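## Task

Scene 2: same job in a fresh random layout. Join the two printed parts so they match the completed assembly on the stand, and leave them so.

## Robot and tools

Robot: the upper body of a humanoid on a stand just past the table's -x edge, facing +x. It has two seven-joint arms. left_arm is on the +y side and ends in a left hand. right_arm is on the -y side and ends in a right hand. Each hand has five fingers driven by six motors. A scene counts as solved only if the assembly stays correct with the robot not touching it, so finish with the hands open and clear before calling finished_scene. The scene instruction pages, which are reference images, can be viewed with show_instructions.

Scene frame: z = 0 is the table top and +z is up. +x runs across the table away from the robot, and +y is toward the robot's left. The table's near edge is at x = 0.18 m. All results use this frame: end_effector_position in metres and end_effector_quat_wxyz for each hand point. A hand point can reach about 0.62 m from its shoulder. Printed values may be off by a few centimetres.

Hand point axes: the hand point sits 0.05 m in front of the palm. Its +z runs along the straight fingers, and its +y points out of the palm. For the right hand, +x points across the palm away from the thumb. For the left hand, +x points toward the thumb. Straight fingertips reach 0.06 to 0.07 m past the point. A wrist bracket on the little-finger side sticks out and can strike objects. With the thumb swung in front of the palm, the hand grips things about 0.035 to 0.065 m thick, or a handle down to about 0.025 m.

execute_actions(actions, cameras): actions is a list of actions. Each action is a list of up to 15 rows, one row per 1/30 s step. A short action repeats its last row to fill 15 steps. Every row is one flat list of 28 numbers covering both arms, each number in [-1, 1]. The order is: left dx, dy, dz, rx, ry, rz; then left little, ring, middle, index, thumb_bend, thumb_turn, force_limit, speed; then the same 14 for the right arm. The six pose numbers are offsets, not poses. They are measured along scene-frame axes from that arm's Hand target as it stood when the action began, and every row counts from that same start. 1.0 equals 0.6 m for dx, dy, dz and 180 degrees for rx, ry, rz. The rotation is a single rotation vector about the Hand target's position. Sending all six as 0 re-requests the current Hand target. The orientation command is clipped to within 32 degrees of the measured one at each step.

Hand numbers are absolute targets, not offsets. For each finger, +1 is straight and -1 is curled. For thumb_bend, +1 is straight. For thumb_turn, +1 puts the thumb beside the palm and -1 puts it opposite the fingers. force_limit runs linearly from about 0 N at -1 to 10 N at +1 (15 N for the two thumb motors), and a closing motor stops at that force. speed goes from near zero at -1 to full at +0.48 and above. For a gentle grip, use speed -0.94 or lower. There is no 'no change' value, so to keep a hand as it is, resend the last eight numbers you sent for it. If none have been sent yet in the scene, send hand_measured followed by hand_force_limit and hand_speed. To squeeze harder, raise force_limit and send a target more closed than hand_measured. To loosen, send a target more open than hand_measured.

move(target, speed, blend, blocking, cameras): target is either one 28-number row as above or a list of up to 15 such rows. Every row is an offset from the Hand targets at the move's start, not from the row before. speed is the top path speed in m/s, from 0.002 to 1.8, default 0.25, with turning limited to twice that in rad/s. It may be one number or one per target. blend in metres rounds corners between listed targets; 0 stops at each one. A move lasts at most 10 s. blocking=false returns after about 0.5 s while the motion continues. Paths do not avoid obstacles or the other arm. The result adds a 'move:' line giving the ending (done, off_target, moving, held, fault) and any limits (paced = the pose was clipped; held = steps were withheld). done means at rest within 3 mm and 2 degrees, but it says nothing about contact.

wait(seconds 0 to 10) lets time pass while the arms hold their commands. stop brakes a running move. zoom_image(camera, region=[x0,y0,x1,y1]) magnifies the newest image from cam_high, cam_bench, cam_left_wrist or cam_right_wrist. The region is in pixels with the origin at top-left, at most 504 by 504. Full images are 672x504. finished_scene(scene) ends scene 1 or 2 permanently.

Result lines: Hand target is the last commanded pose after clipping, and the next offsets count from it. The hand point often rests slightly short of it; send the remaining gap as an offset. hand_measured, hand_stopped_by (moving, target, force, stalled, fault) and hand_load_n each list six values in motor order. hand_load_n is positive when something pushes a finger open, and it drops to near 0 when a grip is lost. Joint torques include the arm's own weight. Images come back only for an empty actions list or when cameras are requested.

Avoid: knocking or dropping a part off the table, or leaving one there, which fails the scene. Also avoid fast hits, hard presses, the two arms or hands touching each other, heavy loads or twisting on the fingers, and letting go of a part while it moves. A blocked arm keeps pushing until commanded back past its hand point. A MOTOR HOT line means a motor has reached 90 °C. At 120 °C that arm goes limp for 30 s or more, so do not hold stretched poses or push at unreachable targets for long. Big hand rotations can swing the elbow. Time spent thinking also counts.

Each tool is called as name(argument=value, ...) on one line, values as JSON.

## Session

execute_actions(actions=[])

Scene clock: 0.00 s.
left_arm: end_effector_position=(+0.1546, +0.1501, +0.5041) hand_measured=(+1.000, +1.000, +1.000, +1.000, +1.000, +1.000) hand_load_n=(+0.0, +0.0, +0.0, +0.0, +0.0, +0.0) hand_stopped_by=(target, target, target, target, target, target) hand_force_limit=0.00 hand_speed=-0.80 end_effector_quat_wxyz=(+0.004, +0.087, -0.136, +0.987) | right_arm: end_effector_position=(+0.1826, -0.0858, +0.5113) hand_measured=(+1.000, +1.000, +1.000, +1.000, +1.000, +1.000) hand_load_n=(+0.0, +0.0, +0.0, +0.0, -0.5, +0.0) hand_stopped_by=(target, target, target, target, target, target) hand_force_limit=0.00 hand_speed=-0.80 end_effector_quat_wxyz=(+0.975, -0.175, +0.070, +0.118)
Joint positions: left_arm=[-0.08 0.5 0.23 -0.53 -0.57 -1 -0.31] | right_arm=[-0.08 -0.5 -0.23 -0.53 0.57 -1 0.31]
Joint velocities: within noise
Joint torques (N m): no reading
Motor temperatures (°C): left_arm=[38 41 38 35 38 31 25] | right_arm=[45 42 37 44 38 26 27]
Hand target: left_arm +0.1546, +0.1501, +0.5041; +0.004, +0.087, -0.136, +0.987 | right_arm +0.1826, -0.0858, +0.5113; +0.975, -0.175, +0.070, +0.118

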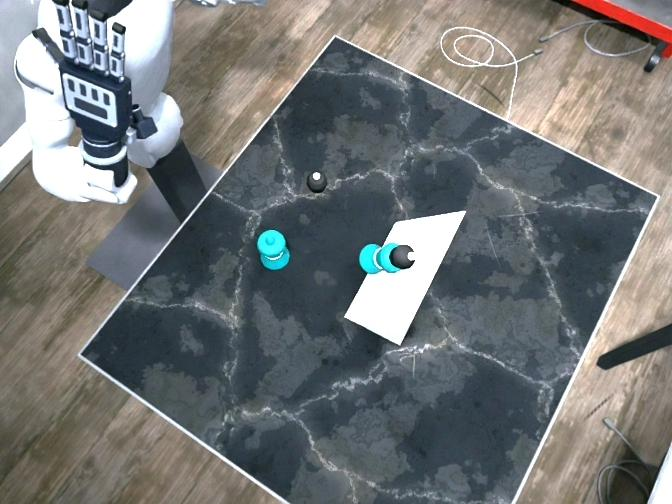

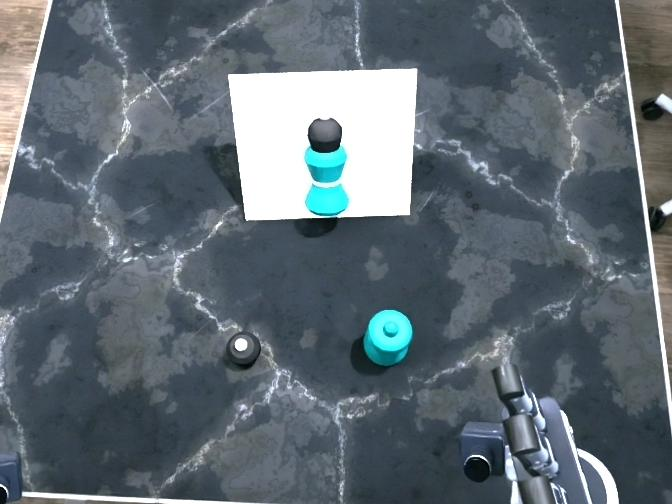

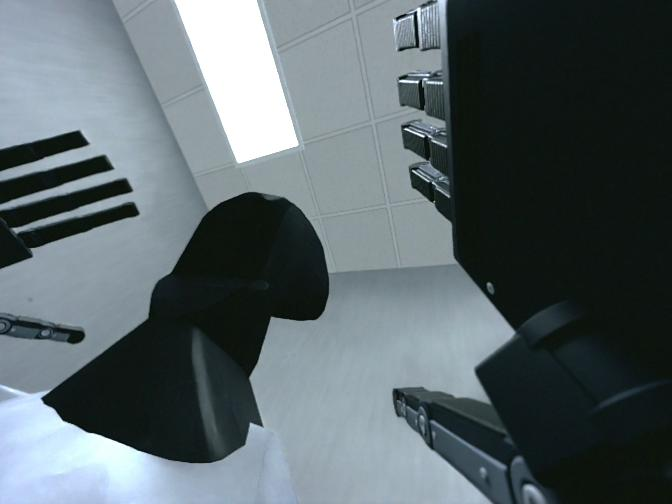

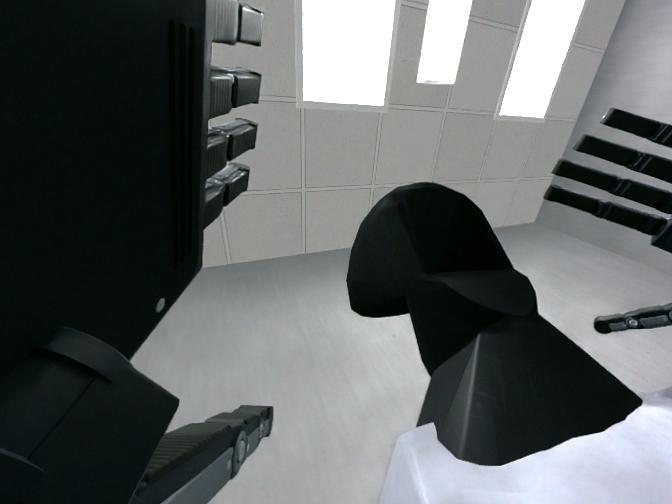

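zoom_image(camera="cam_high", region=[240, 160, 340, 280])

zoom_image(camera="cam_bench", region=[215, 290, 430, 390])

zoom_image(camera="cam_bench", region=[270, 100, 390, 240])

zoom_image(camera="cam_high", region=[340, 220, 440, 300])

Scaled by 4.200 from the camera's 672x504 image, which has a finer 960x720 frame.

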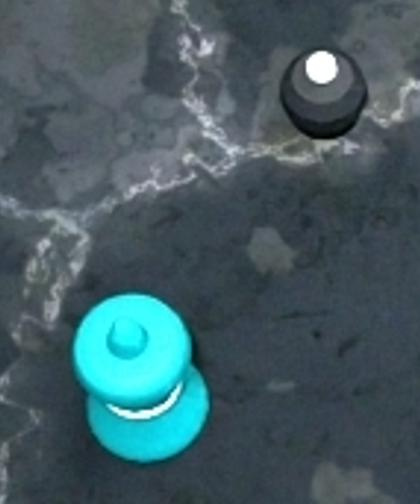

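Scaled by 2.344 from the camera's 672x504 image, which has a finer 960x720 frame.

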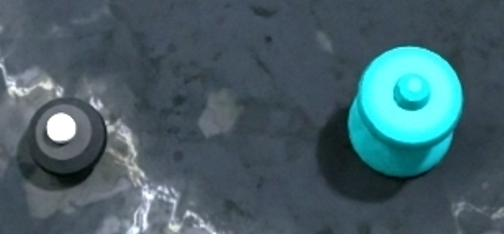

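Scaled by 3.600 from the camera's 672x504 image, which has a finer 960x720 frame.

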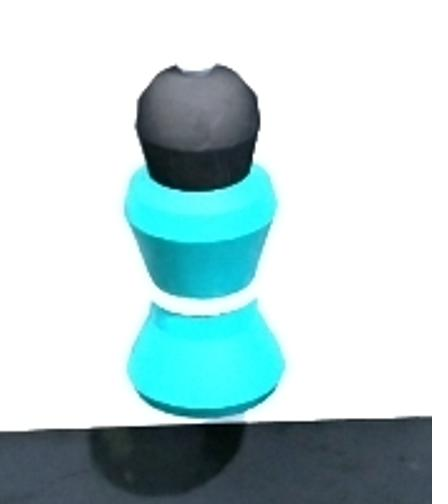

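Scaled by 5.040 from the camera's 672x504 image, which has a finer 960x720 frame.

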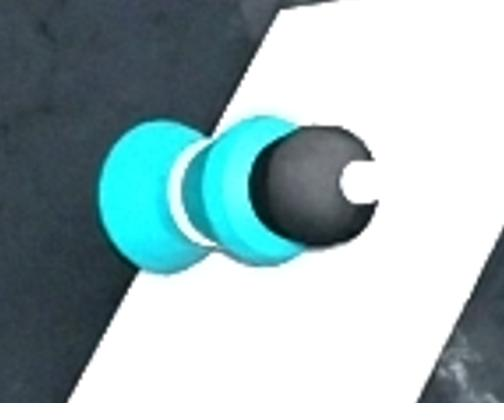

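move(target=[[0.158,0.217,-0.09,0.257,0.149,0.104,1,1,1,1,1,1,0,-0.8,0.195,-0.107,-0.152,-0.277,0.058,-0.093,1,1,1,1,1,-1,-0.3,-0.2],[0.225,0.252,-0.367,0.514,0.298,0.207,1,1,1,1,1,1,0,-0.8,0.312,0.143,-0.435,-0.553,0.117,-0.186,1,1,1,1,1,-1,-0.3,-0.2]], speed=0.25, blend=[0.05,0], cameras=["all"])

Scene clock: 41.20 s.
left_arm: end_effector_position=(+0.2895, +0.3008, +0.2837) hand_measured=(+1.000, +1.000, +1.000, +1.000, +1.000, +1.000) hand_load_n=(+0.0, +0.0, +0.0, -0.5, +0.0, +0.0) hand_stopped_by=(target, target, target, target, target, target) hand_force_limit=0.00 hand_speed=-0.80 end_effector_quat_wxyz=(+0.271, -0.479, +0.724, -0.417) | right_arm: end_effector_position=(+0.3711, -0.0044, +0.2487) hand_measured=(+1.000, +1.000, +1.000, +1.000, +1.000, -1.000) hand_load_n=(+0.0, +0.0, +0.0, +0.0, +0.0, +0.0) hand_stopped_by=(target, target, target, target, target, target) hand_force_limit=-0.30 hand_speed=-0.20 end_effector_quat_wxyz=(-0.464, +0.795, -0.335, +0.201)
Joint positions: left_arm=[0.063 1.418 0.607 0.181 -0.042 -0.788 -0.896] | right_arm=[-0.727 -1.022 0.373 -0.511 -0.422 0.211 0.83]
Joint torques (N m): left_arm=[-1.76 3.72 5.46 -0.52 0.77 0 0.83] | right_arm=[-4.23 -2.59 -1.78 -2.51 -1.39 0.03 -0.25]
Hand target: left_arm +0.2896, +0.3013, +0.2839; +0.274, -0.478, +0.723, -0.417 | right_arm +0.3698, +0.0000, +0.2503; -0.467, +0.797, -0.328, +0.200
Off the commanded pose: left_arm 0.001 m, 0 deg | right_arm 0.005 m, 1 deg.
move: off_target (right_arm)

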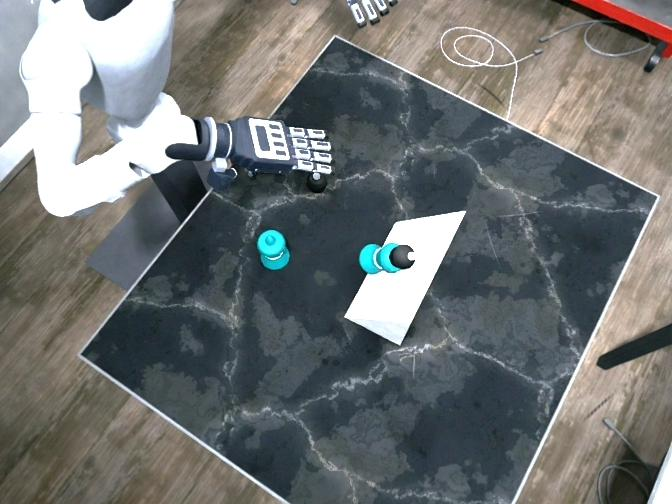

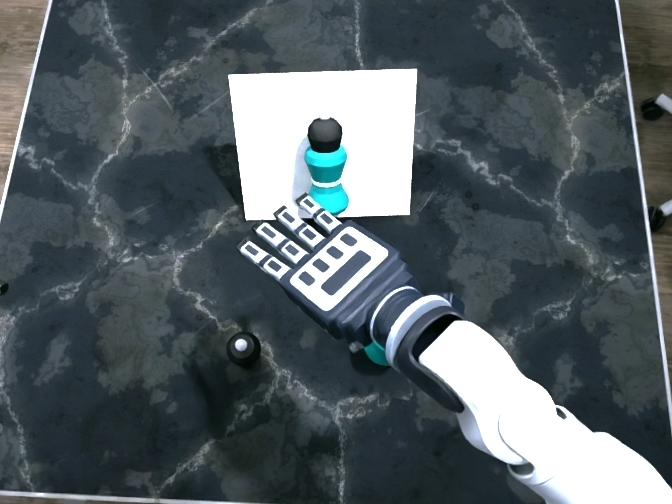

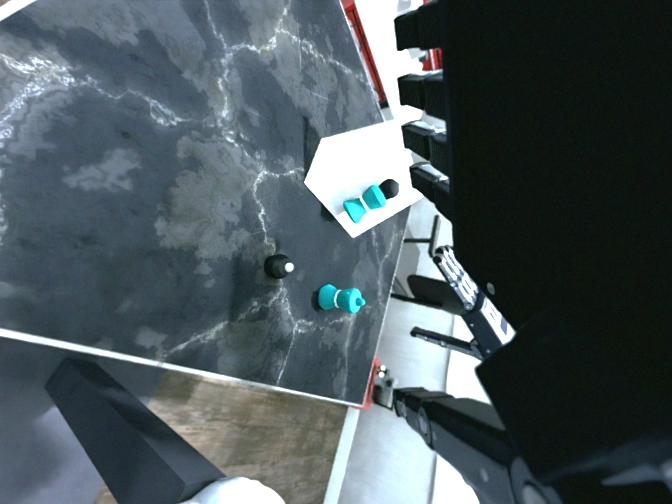

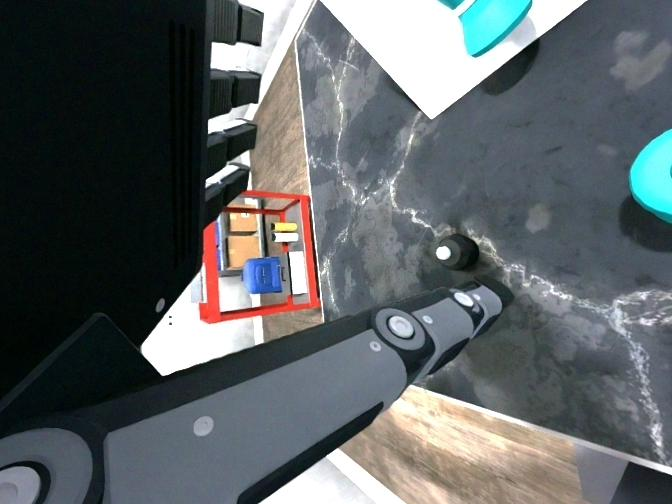

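zoom_image(camera="cam_left_wrist", region=[250, 230, 390, 330])

zoom_image(camera="cam_right_wrist", region=[380, 190, 540, 320])

Scaled by 3.600 from the camera's 672x504 image, which has a finer 960x720 frame.

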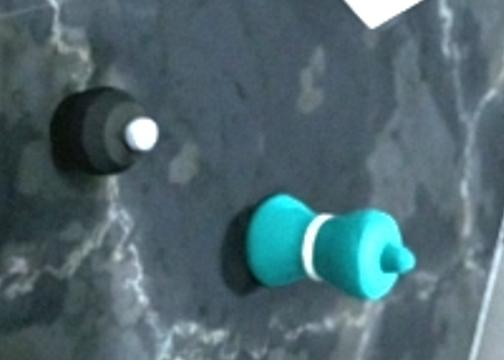

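Scaled by 3.150 from the camera's 672x504 image, which has a finer 960x720 frame.

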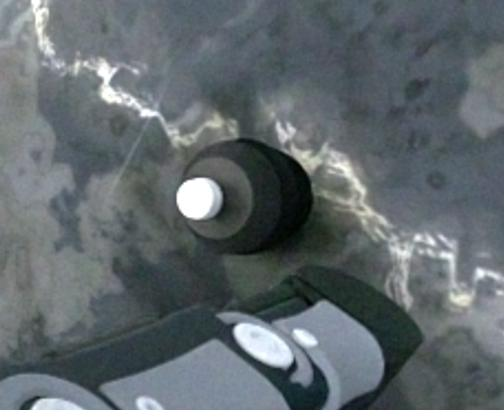

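move(target=[0,0,0,0,0,0,1,1,1,1,1,1,0,-0.8,0.002,0.153,-0.167,0,0,0,1,1,0.5,0.5,0.8,-1,-0.3,-0.2], speed=0.2, cameras=["all"])

zoom_image(camera="cam_left_wrist", region=[230, 210, 390, 310])

Scene clock: 50.57 s.
left_arm: end_effector_position=(+0.2895, +0.3008, +0.2837) hand_measured=(+1.000, +1.000, +1.000, +1.000, +1.000, +1.000) hand_load_n=(+0.0, +0.0, -0.5, +0.0, +0.0, -0.5) hand_stopped_by=(target, target, target, target, target, target) hand_force_limit=0.00 hand_speed=-0.80 end_effector_quat_wxyz=(+0.271, -0.479, +0.724, -0.417) | right_arm: end_effector_position=(+0.3681, +0.0891, +0.1469) hand_measured=(+1.000, +1.000, +0.500, +0.500, +0.800, -1.000) hand_load_n=(+0.0, +0.0, +0.0, +0.0, +0.0, +0.0) hand_stopped_by=(target, target, target, target, target, target) hand_force_limit=-0.30 hand_speed=-0.20 end_effector_quat_wxyz=(-0.463, +0.798, -0.334, +0.195)
Joint positions: left_arm=[0.063 1.418 0.607 0.181 -0.042 -0.788 -0.896] | right_arm=[-0.777 -0.512 0.8 -0.173 -0.872 0.339 0.636]
Joint torques (N m): left_arm=[-1.58 3.66 5.5 -0.51 0.65 -0.01 0.85] | right_arm=[-4.7 -0.2 -1.95 -2.73 -1.65 -0.15 -0.41]
Motor temperatures (°C): left_arm=[39 45 41 36 38 31 25] | right_arm=[51 44 38 46 38 26 28]
Hand target: left_arm +0.2896, +0.3013, +0.2839; +0.274, -0.478, +0.723, -0.417 | right_arm +0.3710, +0.0918, +0.1501; -0.467, +0.797, -0.328, +0.200
Off the commanded pose: left_arm 0.001 m, 0 deg | right_arm 0.005 m, 1 deg.
move: off_target (right_arm)

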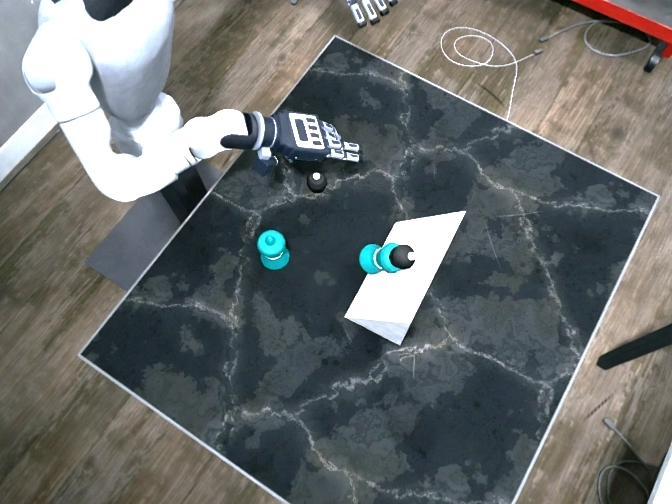

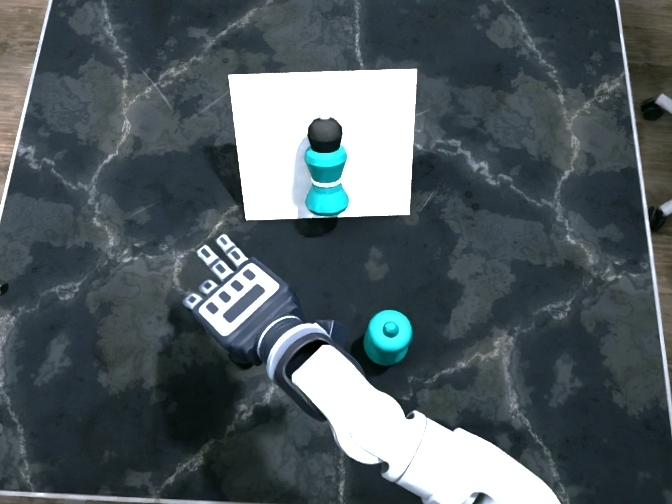

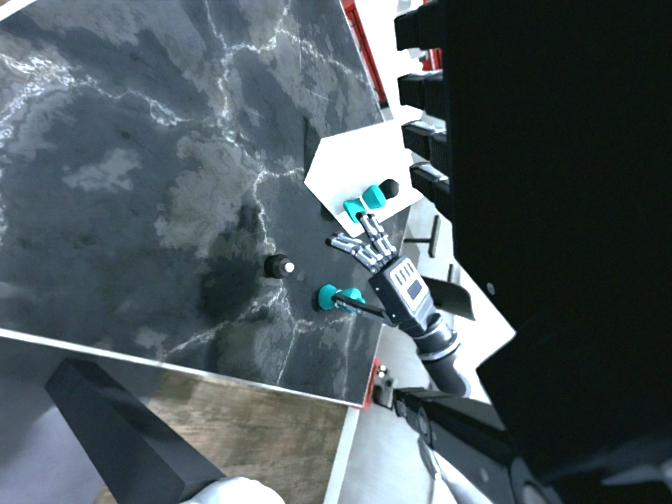

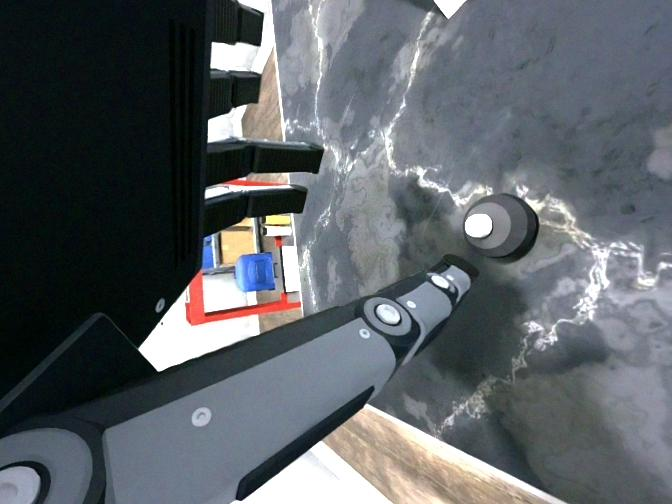

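Scaled by 3.150 from the camera's 672x504 image, which has a finer 960x720 frame.

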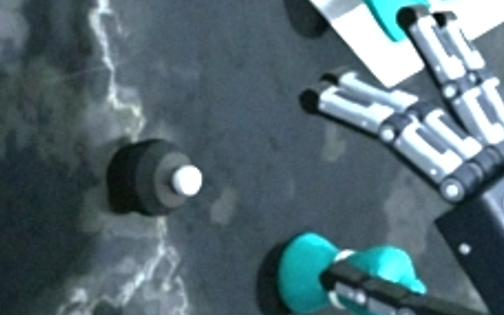

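move(target=[0,0,0,0,0,0,1,1,1,1,1,1,0,-0.8,0.007,-0.005,-0.1,0,0,0,1,1,0.5,0.5,0.8,-1,-0.3,-0.2], speed=0.1, cameras=["cam_high","cam_left_wrist","cam_right_wrist"])

zoom_image(camera="cam_left_wrist", region=[230, 210, 390, 310])

zoom_image(camera="cam_right_wrist", region=[380, 170, 540, 300])

Scene clock: 59.20 s.
left_arm: end_effector_position=(+0.2895, +0.3008, +0.2837) hand_measured=(+1.000, +1.000, +1.000, +1.000, +1.000, +1.000) hand_load_n=(+0.0, +0.0, +0.0, +0.0, +0.0, +0.0) hand_stopped_by=(target, target, target, target, target, target) hand_force_limit=0.00 hand_speed=-0.80 end_effector_quat_wxyz=(+0.271, -0.479, +0.724, -0.417) | right_arm: end_effector_position=(+0.3793, +0.0891, +0.0953) hand_measured=(+1.000, +1.000, +0.500, +0.500, +0.800, -1.000) hand_load_n=(+0.0, +0.0, +0.0, +0.0, +0.0, +0.0) hand_stopped_by=(target, target, target, target, target, target) hand_force_limit=-0.30 hand_speed=-0.20 end_effector_quat_wxyz=(-0.470, +0.794, -0.326, +0.205)
Joint positions: left_arm=[0.063 1.418 0.607 0.181 -0.042 -0.788 -0.896] | right_arm=[-0.755 -0.447 0.866 0.129 -0.879 0.217 0.358]
Joint torques (N m): left_arm=[-1.71 3.69 5.38 -0.44 0.77 0.01 0.82] | right_arm=[-3.24 -0.26 -1.41 -2.8 -1.12 -0.15 -0.43]
Hand target: left_arm +0.2896, +0.3013, +0.2839; +0.274, -0.478, +0.723, -0.417 | right_arm +0.3752, +0.0888, +0.0901; -0.467, +0.797, -0.328, +0.200
Off the commanded pose: left_arm 0.001 m, 0 deg | right_arm 0.007 m, 1 deg.
move: off_target (right_arm)
Images, in order (width x height): cam_high 672x504, cam_left_wrist 672x504, cam_right_wrist 672x504.

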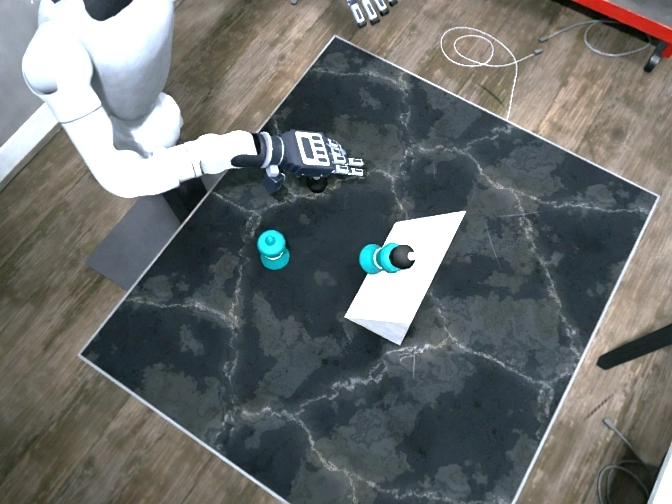

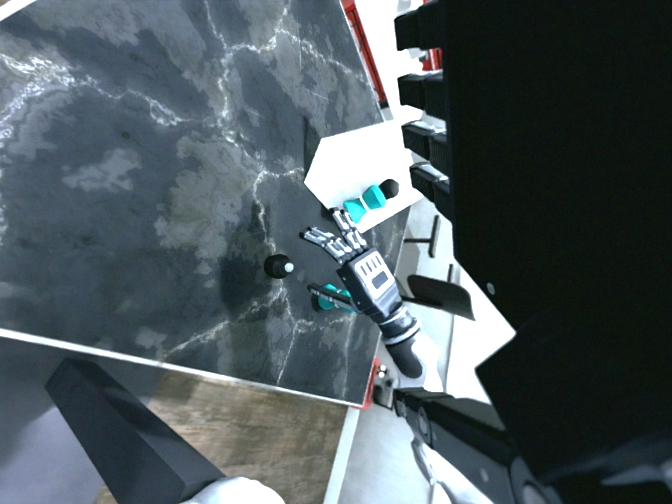

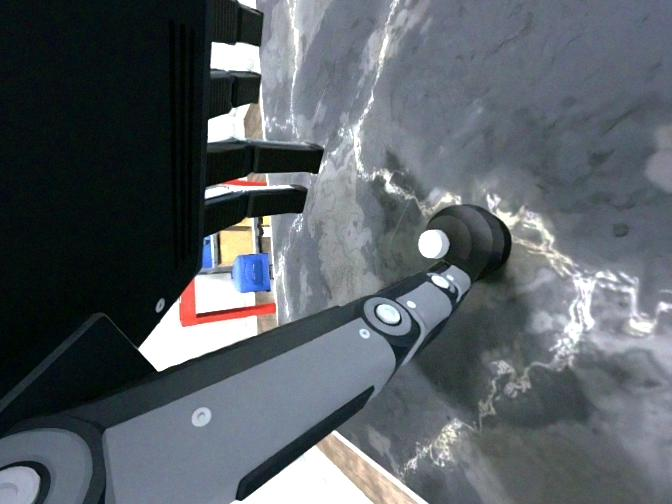

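Scaled by 3.150 from the camera's 672x504 image, which has a finer 960x720 frame.

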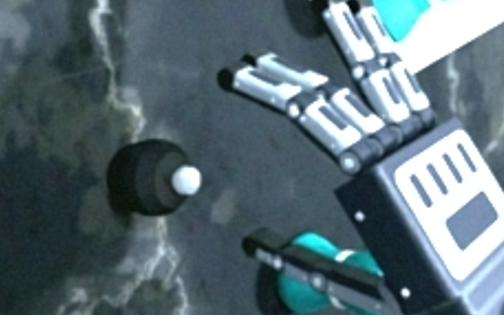

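Scaled by 3.150 from the camera's 672x504 image, which has a finer 960x720 frame.

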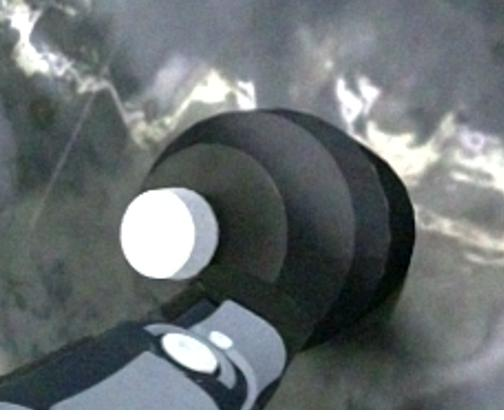

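move(target=[0,0,0,0,0,0,1,1,1,1,1,1,0,-0.8,-0.006,-0.003,-0.04,0,0,0,1,1,0.5,0.5,0.8,-1,-0.3,-0.2], speed=0.06, cameras=["cam_high","cam_left_wrist","cam_right_wrist"])

zoom_image(camera="cam_left_wrist", region=[230, 210, 390, 310])

zoom_image(camera="cam_right_wrist", region=[380, 170, 540, 300])

Scene clock: 71.97 s.
left_arm: end_effector_position=(+0.2895, +0.3008, +0.2837) hand_measured=(+1.000, +1.000, +1.000, +1.000, +1.000, +1.000) hand_load_n=(+0.0, -0.5, +0.0, +0.0, +0.5, +0.0) hand_stopped_by=(target, target, target, target, target, target) hand_force_limit=0.00 hand_speed=-0.80 end_effector_quat_wxyz=(+0.271, -0.479, +0.724, -0.417) | right_arm: end_effector_position=(+0.3766, +0.0877, +0.0720) hand_measured=(+1.000, +1.000, +0.500, +0.500, +0.800, -1.000) hand_load_n=(+0.0, +0.0, +0.0, +0.0, +0.0, +0.0) hand_stopped_by=(target, target, target, target, target, target) hand_force_limit=-0.30 hand_speed=-0.20 end_effector_quat_wxyz=(-0.471, +0.794, -0.327, +0.205)
Joint positions: left_arm=[0.063 1.418 0.607 0.181 -0.042 -0.788 -0.896] | right_arm=[-0.74 -0.415 0.902 0.247 -0.879 0.185 0.247]
Joint torques (N m): left_arm=[-1.69 3.65 5.49 -0.48 0.64 0 0.82] | right_arm=[-3.03 -0.1 -1.17 -2.78 -1.16 -0.14 -0.44]
Hand target: left_arm +0.2896, +0.3013, +0.2839; +0.274, -0.478, +0.723, -0.417 | right_arm +0.3716, +0.0870, +0.0661; -0.467, +0.797, -0.328, +0.200
Off the commanded pose: left_arm 0.001 m, 0 deg | right_arm 0.008 m, 1 deg.
move: off_target (right_arm)
Images, in order (width x height): cam_high 672x504, cam_left_wrist 672x504, cam_right_wrist 672x504.

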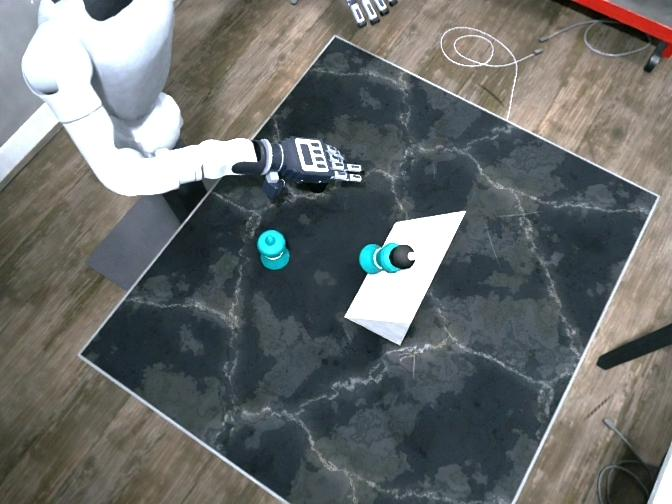

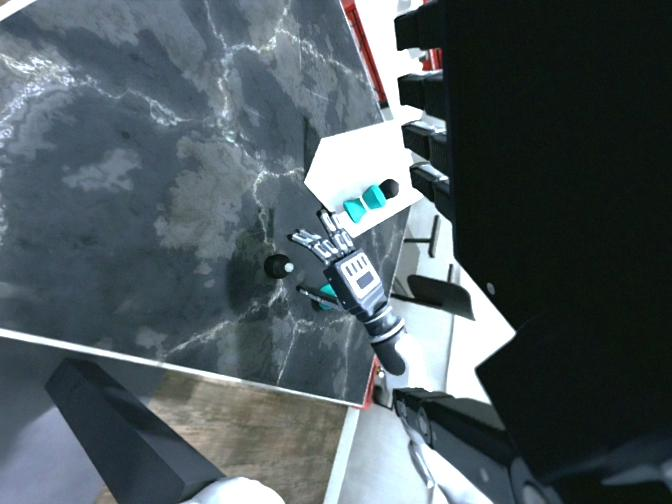

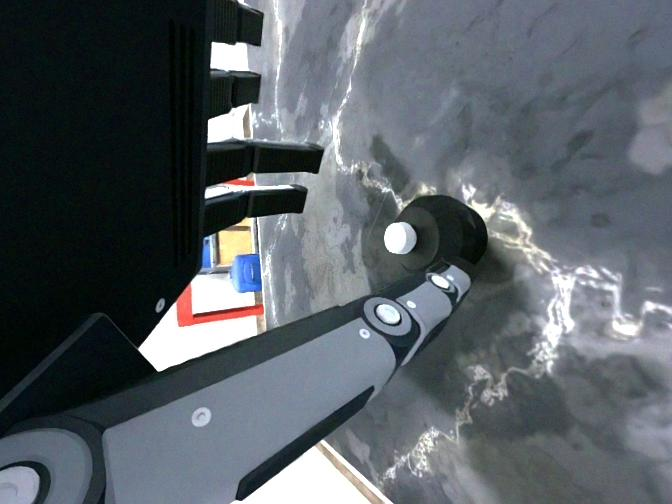

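Scaled by 3.150 from the camera's 672x504 image, which has a finer 960x720 frame.

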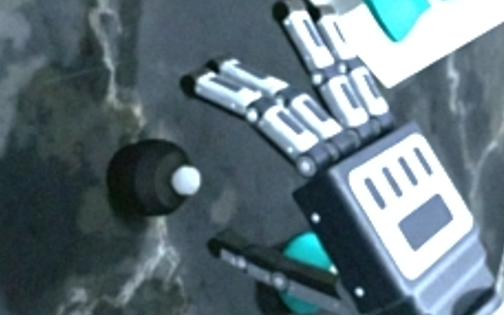

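Scaled by 3.150 from the camera's 672x504 image, which has a finer 960x720 frame.

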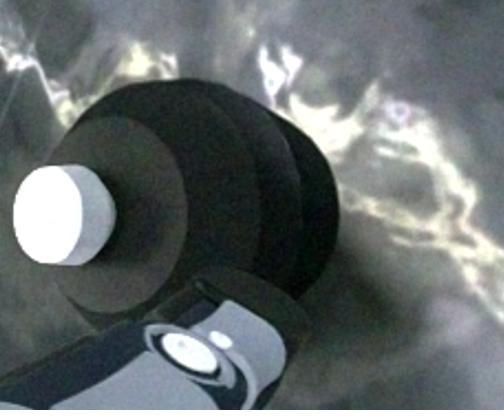

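move(target=[0,0,0,0,0,0,1,1,1,1,1,1,0,-0.8,0,0,-0.02,0,0,0,1,1,0.5,0.5,0.7,-1,-0.3,-0.4], speed=0.04, cameras=["cam_high","cam_left_wrist","cam_right_wrist"])

zoom_image(camera="cam_left_wrist", region=[230, 210, 390, 310])

zoom_image(camera="cam_right_wrist", region=[360, 170, 520, 300])

Scene clock: 82.53 s.
left_arm: end_effector_position=(+0.2895, +0.3008, +0.2837) hand_measured=(+1.000, +1.000, +1.000, +1.000, +1.000, +1.000) hand_load_n=(+0.0, -0.5, +0.0, +0.0, +0.0, +0.0) hand_stopped_by=(target, target, target, target, target, target) hand_force_limit=0.00 hand_speed=-0.80 end_effector_quat_wxyz=(+0.271, -0.479, +0.724, -0.417) | right_arm: end_effector_position=(+0.3758, +0.0874, +0.0589) hand_measured=(+1.000, +1.000, +0.500, +0.500, +0.700, -1.000) hand_load_n=(+0.0, +0.0, +0.0, +0.0, +0.0, +0.0) hand_stopped_by=(target, target, target, target, target, target) hand_force_limit=-0.30 hand_speed=-0.40 end_effector_quat_wxyz=(-0.470, +0.794, -0.328, +0.204)
Joint positions: left_arm=[0.063 1.418 0.607 0.181 -0.042 -0.788 -0.896] | right_arm=[-0.74 -0.388 0.916 0.332 -0.879 0.159 0.188]
Joint torques (N m): left_arm=[-1.58 3.65 5.4 -0.41 0.57 -0.01 0.85] | right_arm=[-3.24 0 -1.19 -2.72 -1.12 -0.18 -0.43]
Hand target: left_arm +0.2896, +0.3013, +0.2839; +0.274, -0.478, +0.723, -0.417 | right_arm +0.3716, +0.0870, +0.0541; -0.467, +0.797, -0.328, +0.200
Off the commanded pose: left_arm 0.001 m, 0 deg | right_arm 0.006 m, 1 deg.
move: off_target (right_arm)
Images, in order (width x height): cam_high 672x504, cam_left_wrist 672x504, cam_right_wrist 672x504.

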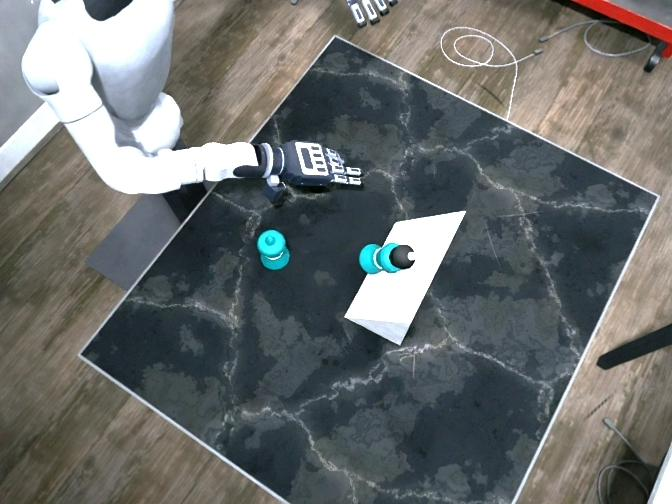

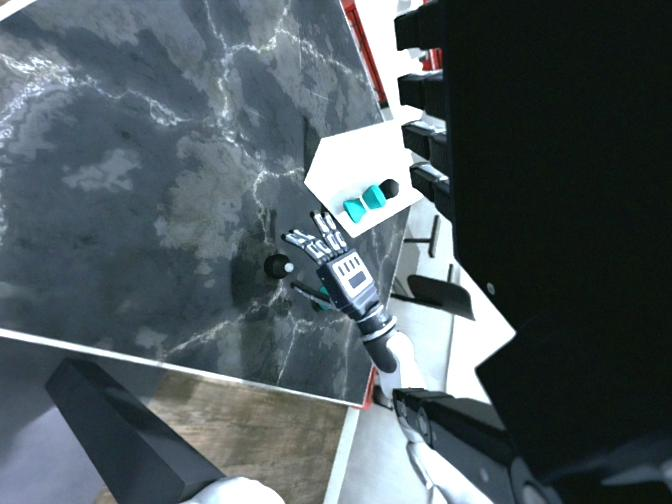

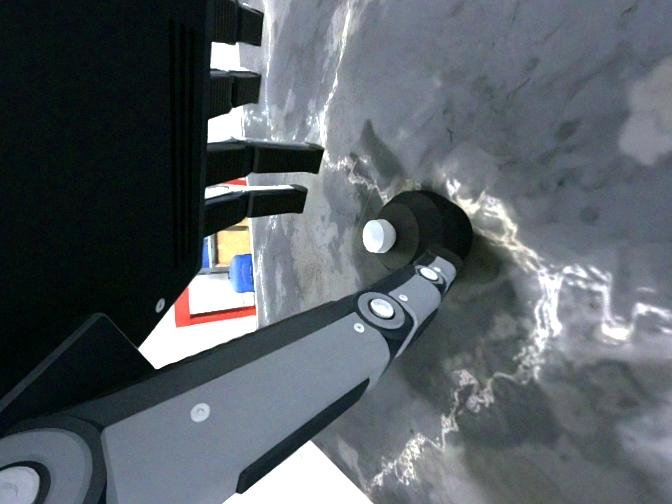

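Scaled by 3.150 from the camera's 672x504 image, which has a finer 960x720 frame.

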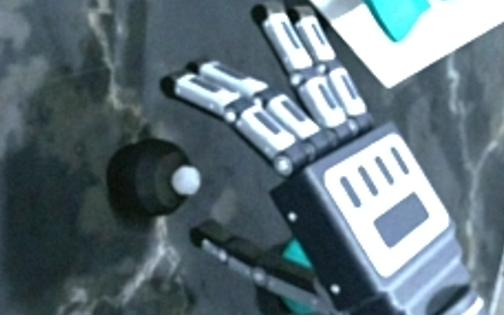

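Scaled by 3.150 from the camera's 672x504 image, which has a finer 960x720 frame.

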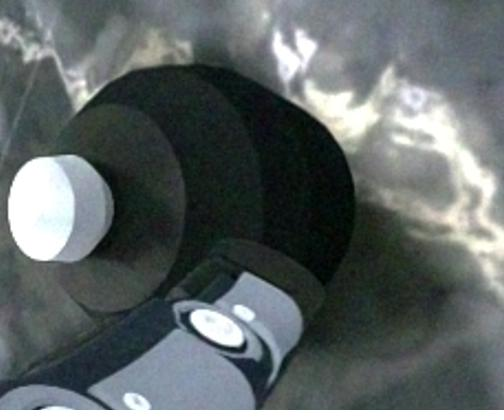

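move(target=[0,0,0,0,0,0,1,1,1,1,1,1,0,-0.8,0,0,0,0,0,0,1,1,-0.2,-0.2,0.1,-1,-0.3,-0.9], speed=0.04, cameras=["cam_high","cam_left_wrist","cam_right_wrist"])

zoom_image(camera="cam_left_wrist", region=[230, 210, 390, 310])

zoom_image(camera="cam_right_wrist", region=[360, 170, 520, 300])

Scene clock: 103.73 s.
left_arm: end_effector_position=(+0.2895, +0.3008, +0.2837) hand_measured=(+1.000, +1.000, +1.000, +1.000, +1.000, +1.000) hand_load_n=(+0.0, +0.0, +0.5, +0.0, +0.0, -0.5) hand_stopped_by=(target, target, target, target, target, target) hand_force_limit=0.00 hand_speed=-0.80 end_effector_quat_wxyz=(+0.271, -0.479, +0.724, -0.417) | right_arm: end_effector_position=(+0.3758, +0.0875, +0.0589) hand_measured=(+1.000, +1.000, -0.200, -0.200, +0.100, -1.000) hand_load_n=(+0.0, +0.0, +0.0, +0.0, +0.0, +0.0) hand_stopped_by=(target, target, target, target, target, target) hand_force_limit=-0.30 hand_speed=-0.90 end_effector_quat_wxyz=(-0.470, +0.794, -0.328, +0.204)
Joint positions: left_arm=[0.063 1.418 0.607 0.181 -0.042 -0.788 -0.896] | right_arm=[-0.74 -0.388 0.916 0.332 -0.879 0.159 0.188]
Joint torques (N m): left_arm=[-1.62 3.64 5.45 -0.51 0.59 -0.01 0.82] | right_arm=[-3.27 -0.06 -1.19 -2.79 -1.12 -0.15 -0.41]
Hand target: left_arm +0.2896, +0.3013, +0.2839; +0.274, -0.478, +0.723, -0.417 | right_arm +0.3716, +0.0870, +0.0541; -0.467, +0.797, -0.328, +0.200
Off the commanded pose: left_arm 0.001 m, 0 deg | right_arm 0.006 m, 1 deg.
move: off_target (right_arm)
Images, in order (width x height): cam_high 672x504, cam_left_wrist 672x504, cam_right_wrist 672x504.

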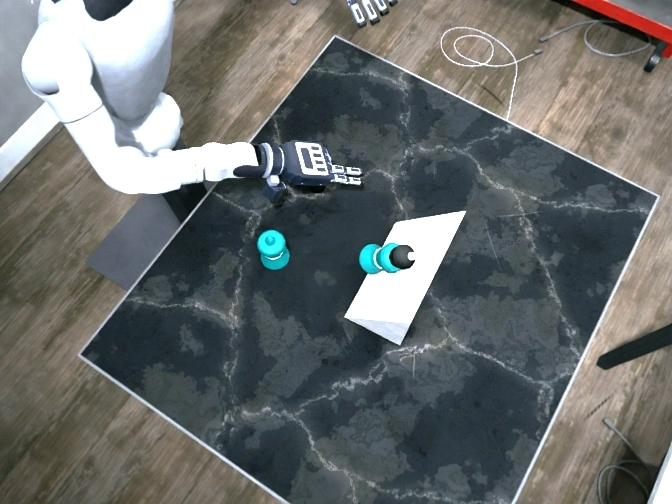

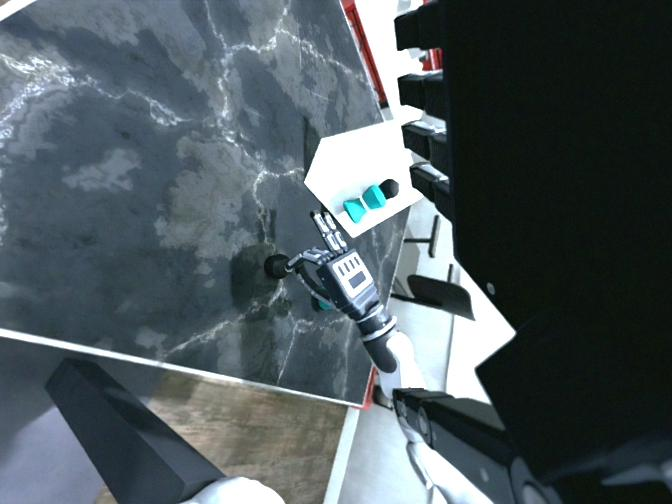

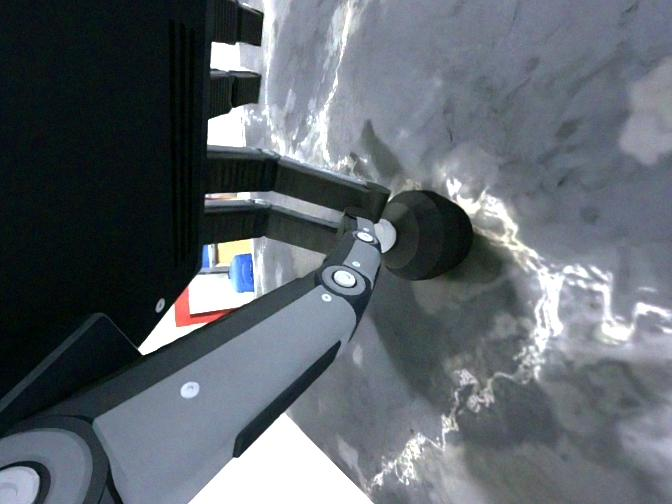

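Scaled by 3.150 from the camera's 672x504 image, which has a finer 960x720 frame.

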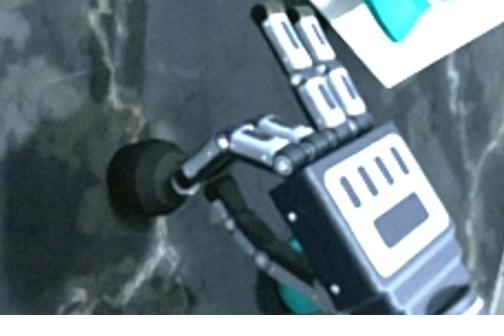

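Scaled by 3.150 from the camera's 672x504 image, which has a finer 960x720 frame.

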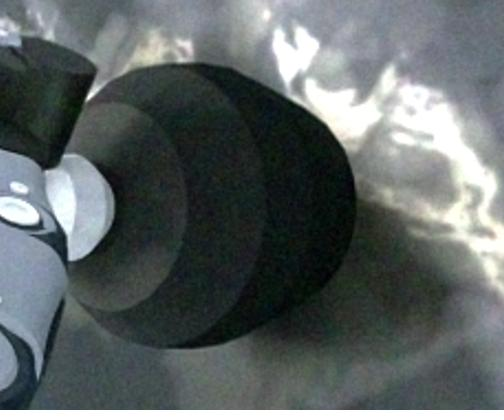

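move(target=[[0,0,0,0,0,0,1,1,1,1,1,1,0,-0.8,0,0,0.003,0,0,0,1,1,0.5,0.5,0.65,-1,-0.3,-0.5],[0,0,0,0,0,0,1,1,1,1,1,1,0,-0.8,0,0,-0.022,0,0,0,1,1,0.5,0.5,0.65,-1,-0.3,-0.5]], speed=0.04, cameras=["cam_high","cam_left_wrist","cam_right_wrist"])

zoom_image(camera="cam_left_wrist", region=[230, 210, 390, 310])

zoom_image(camera="cam_right_wrist", region=[340, 170, 500, 300])

Scene clock: 116.70 s.
left_arm: end_effector_position=(+0.2895, +0.3008, +0.2837) hand_measured=(+1.000, +1.000, +1.000, +1.000, +1.000, +1.000) hand_load_n=(+0.0, +0.0, +0.0, +0.0, +0.0, +0.0) hand_stopped_by=(target, target, target, target, target, target) hand_force_limit=0.00 hand_speed=-0.80 end_effector_quat_wxyz=(+0.271, -0.479, +0.724, -0.417) | right_arm: end_effector_position=(+0.3740, +0.0869, +0.0437) hand_measured=(+1.000, +1.000, +0.500, +0.500, +0.650, -1.000) hand_load_n=(+0.0, +0.0, +0.0, +0.0, +0.0, +0.0) hand_stopped_by=(target, target, target, target, target, target) hand_force_limit=-0.30 hand_speed=-0.50 end_effector_quat_wxyz=(-0.468, +0.794, -0.330, +0.201)
Joint positions: left_arm=[0.063 1.418 0.607 0.181 -0.042 -0.788 -0.896] | right_arm=[-0.74 -0.352 0.928 0.435 -0.879 0.126 0.122]
Joint torques (N m): left_arm=[-1.66 3.68 5.4 -0.45 0.63 0.01 0.86] | right_arm=[-3.6 0.03 -1.18 -2.69 -1.18 -0.16 -0.43]
Hand target: left_arm +0.2896, +0.3013, +0.2839; +0.274, -0.478, +0.723, -0.417 | right_arm +0.3716, +0.0870, +0.0409; -0.467, +0.797, -0.328, +0.200
Off the commanded pose: left_arm 0.001 m, 0 deg | right_arm 0.004 m, 0 deg.
move: off_target (right_arm)
Images, in order (width x height): cam_high 672x504, cam_left_wrist 672x504, cam_right_wrist 672x504.

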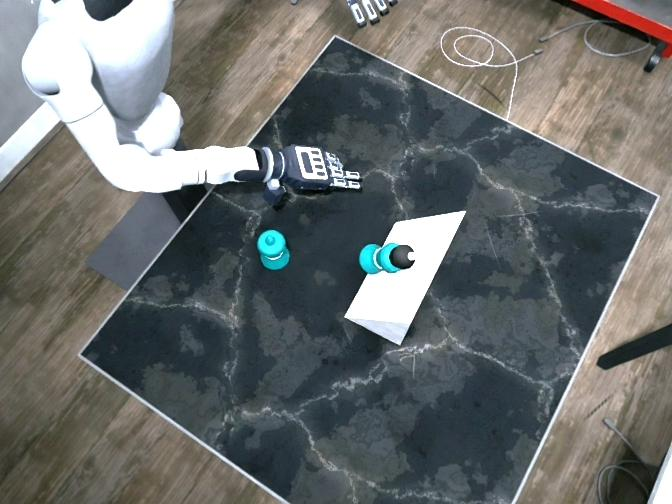

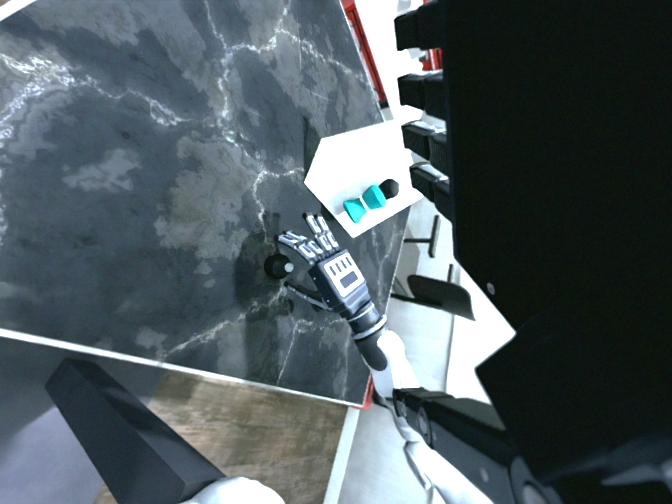

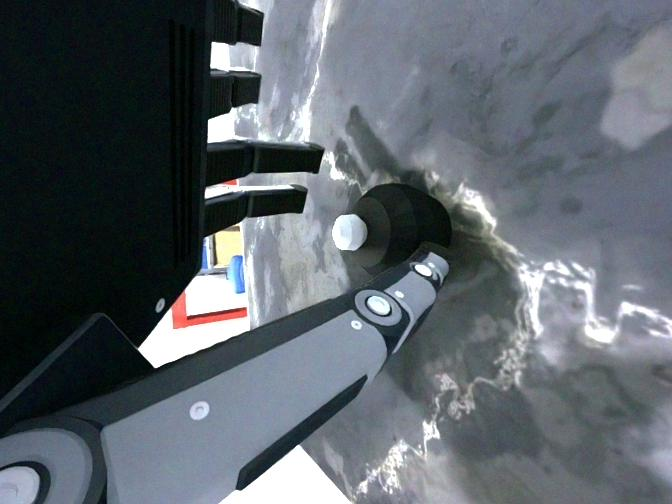

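Scaled by 3.150 from the camera's 672x504 image, which has a finer 960x720 frame.

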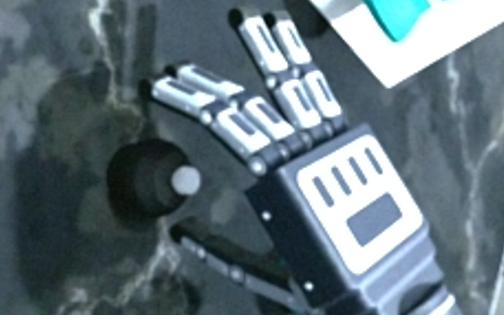

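Scaled by 3.150 from the camera's 672x504 image, which has a finer 960x720 frame.

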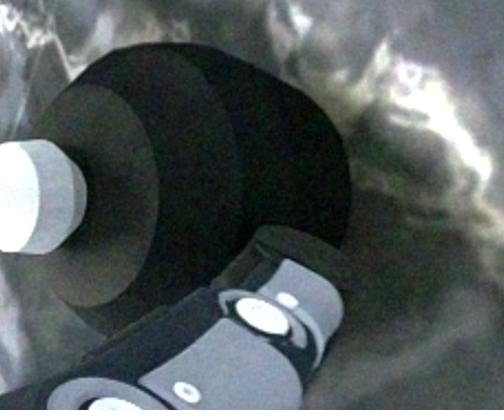

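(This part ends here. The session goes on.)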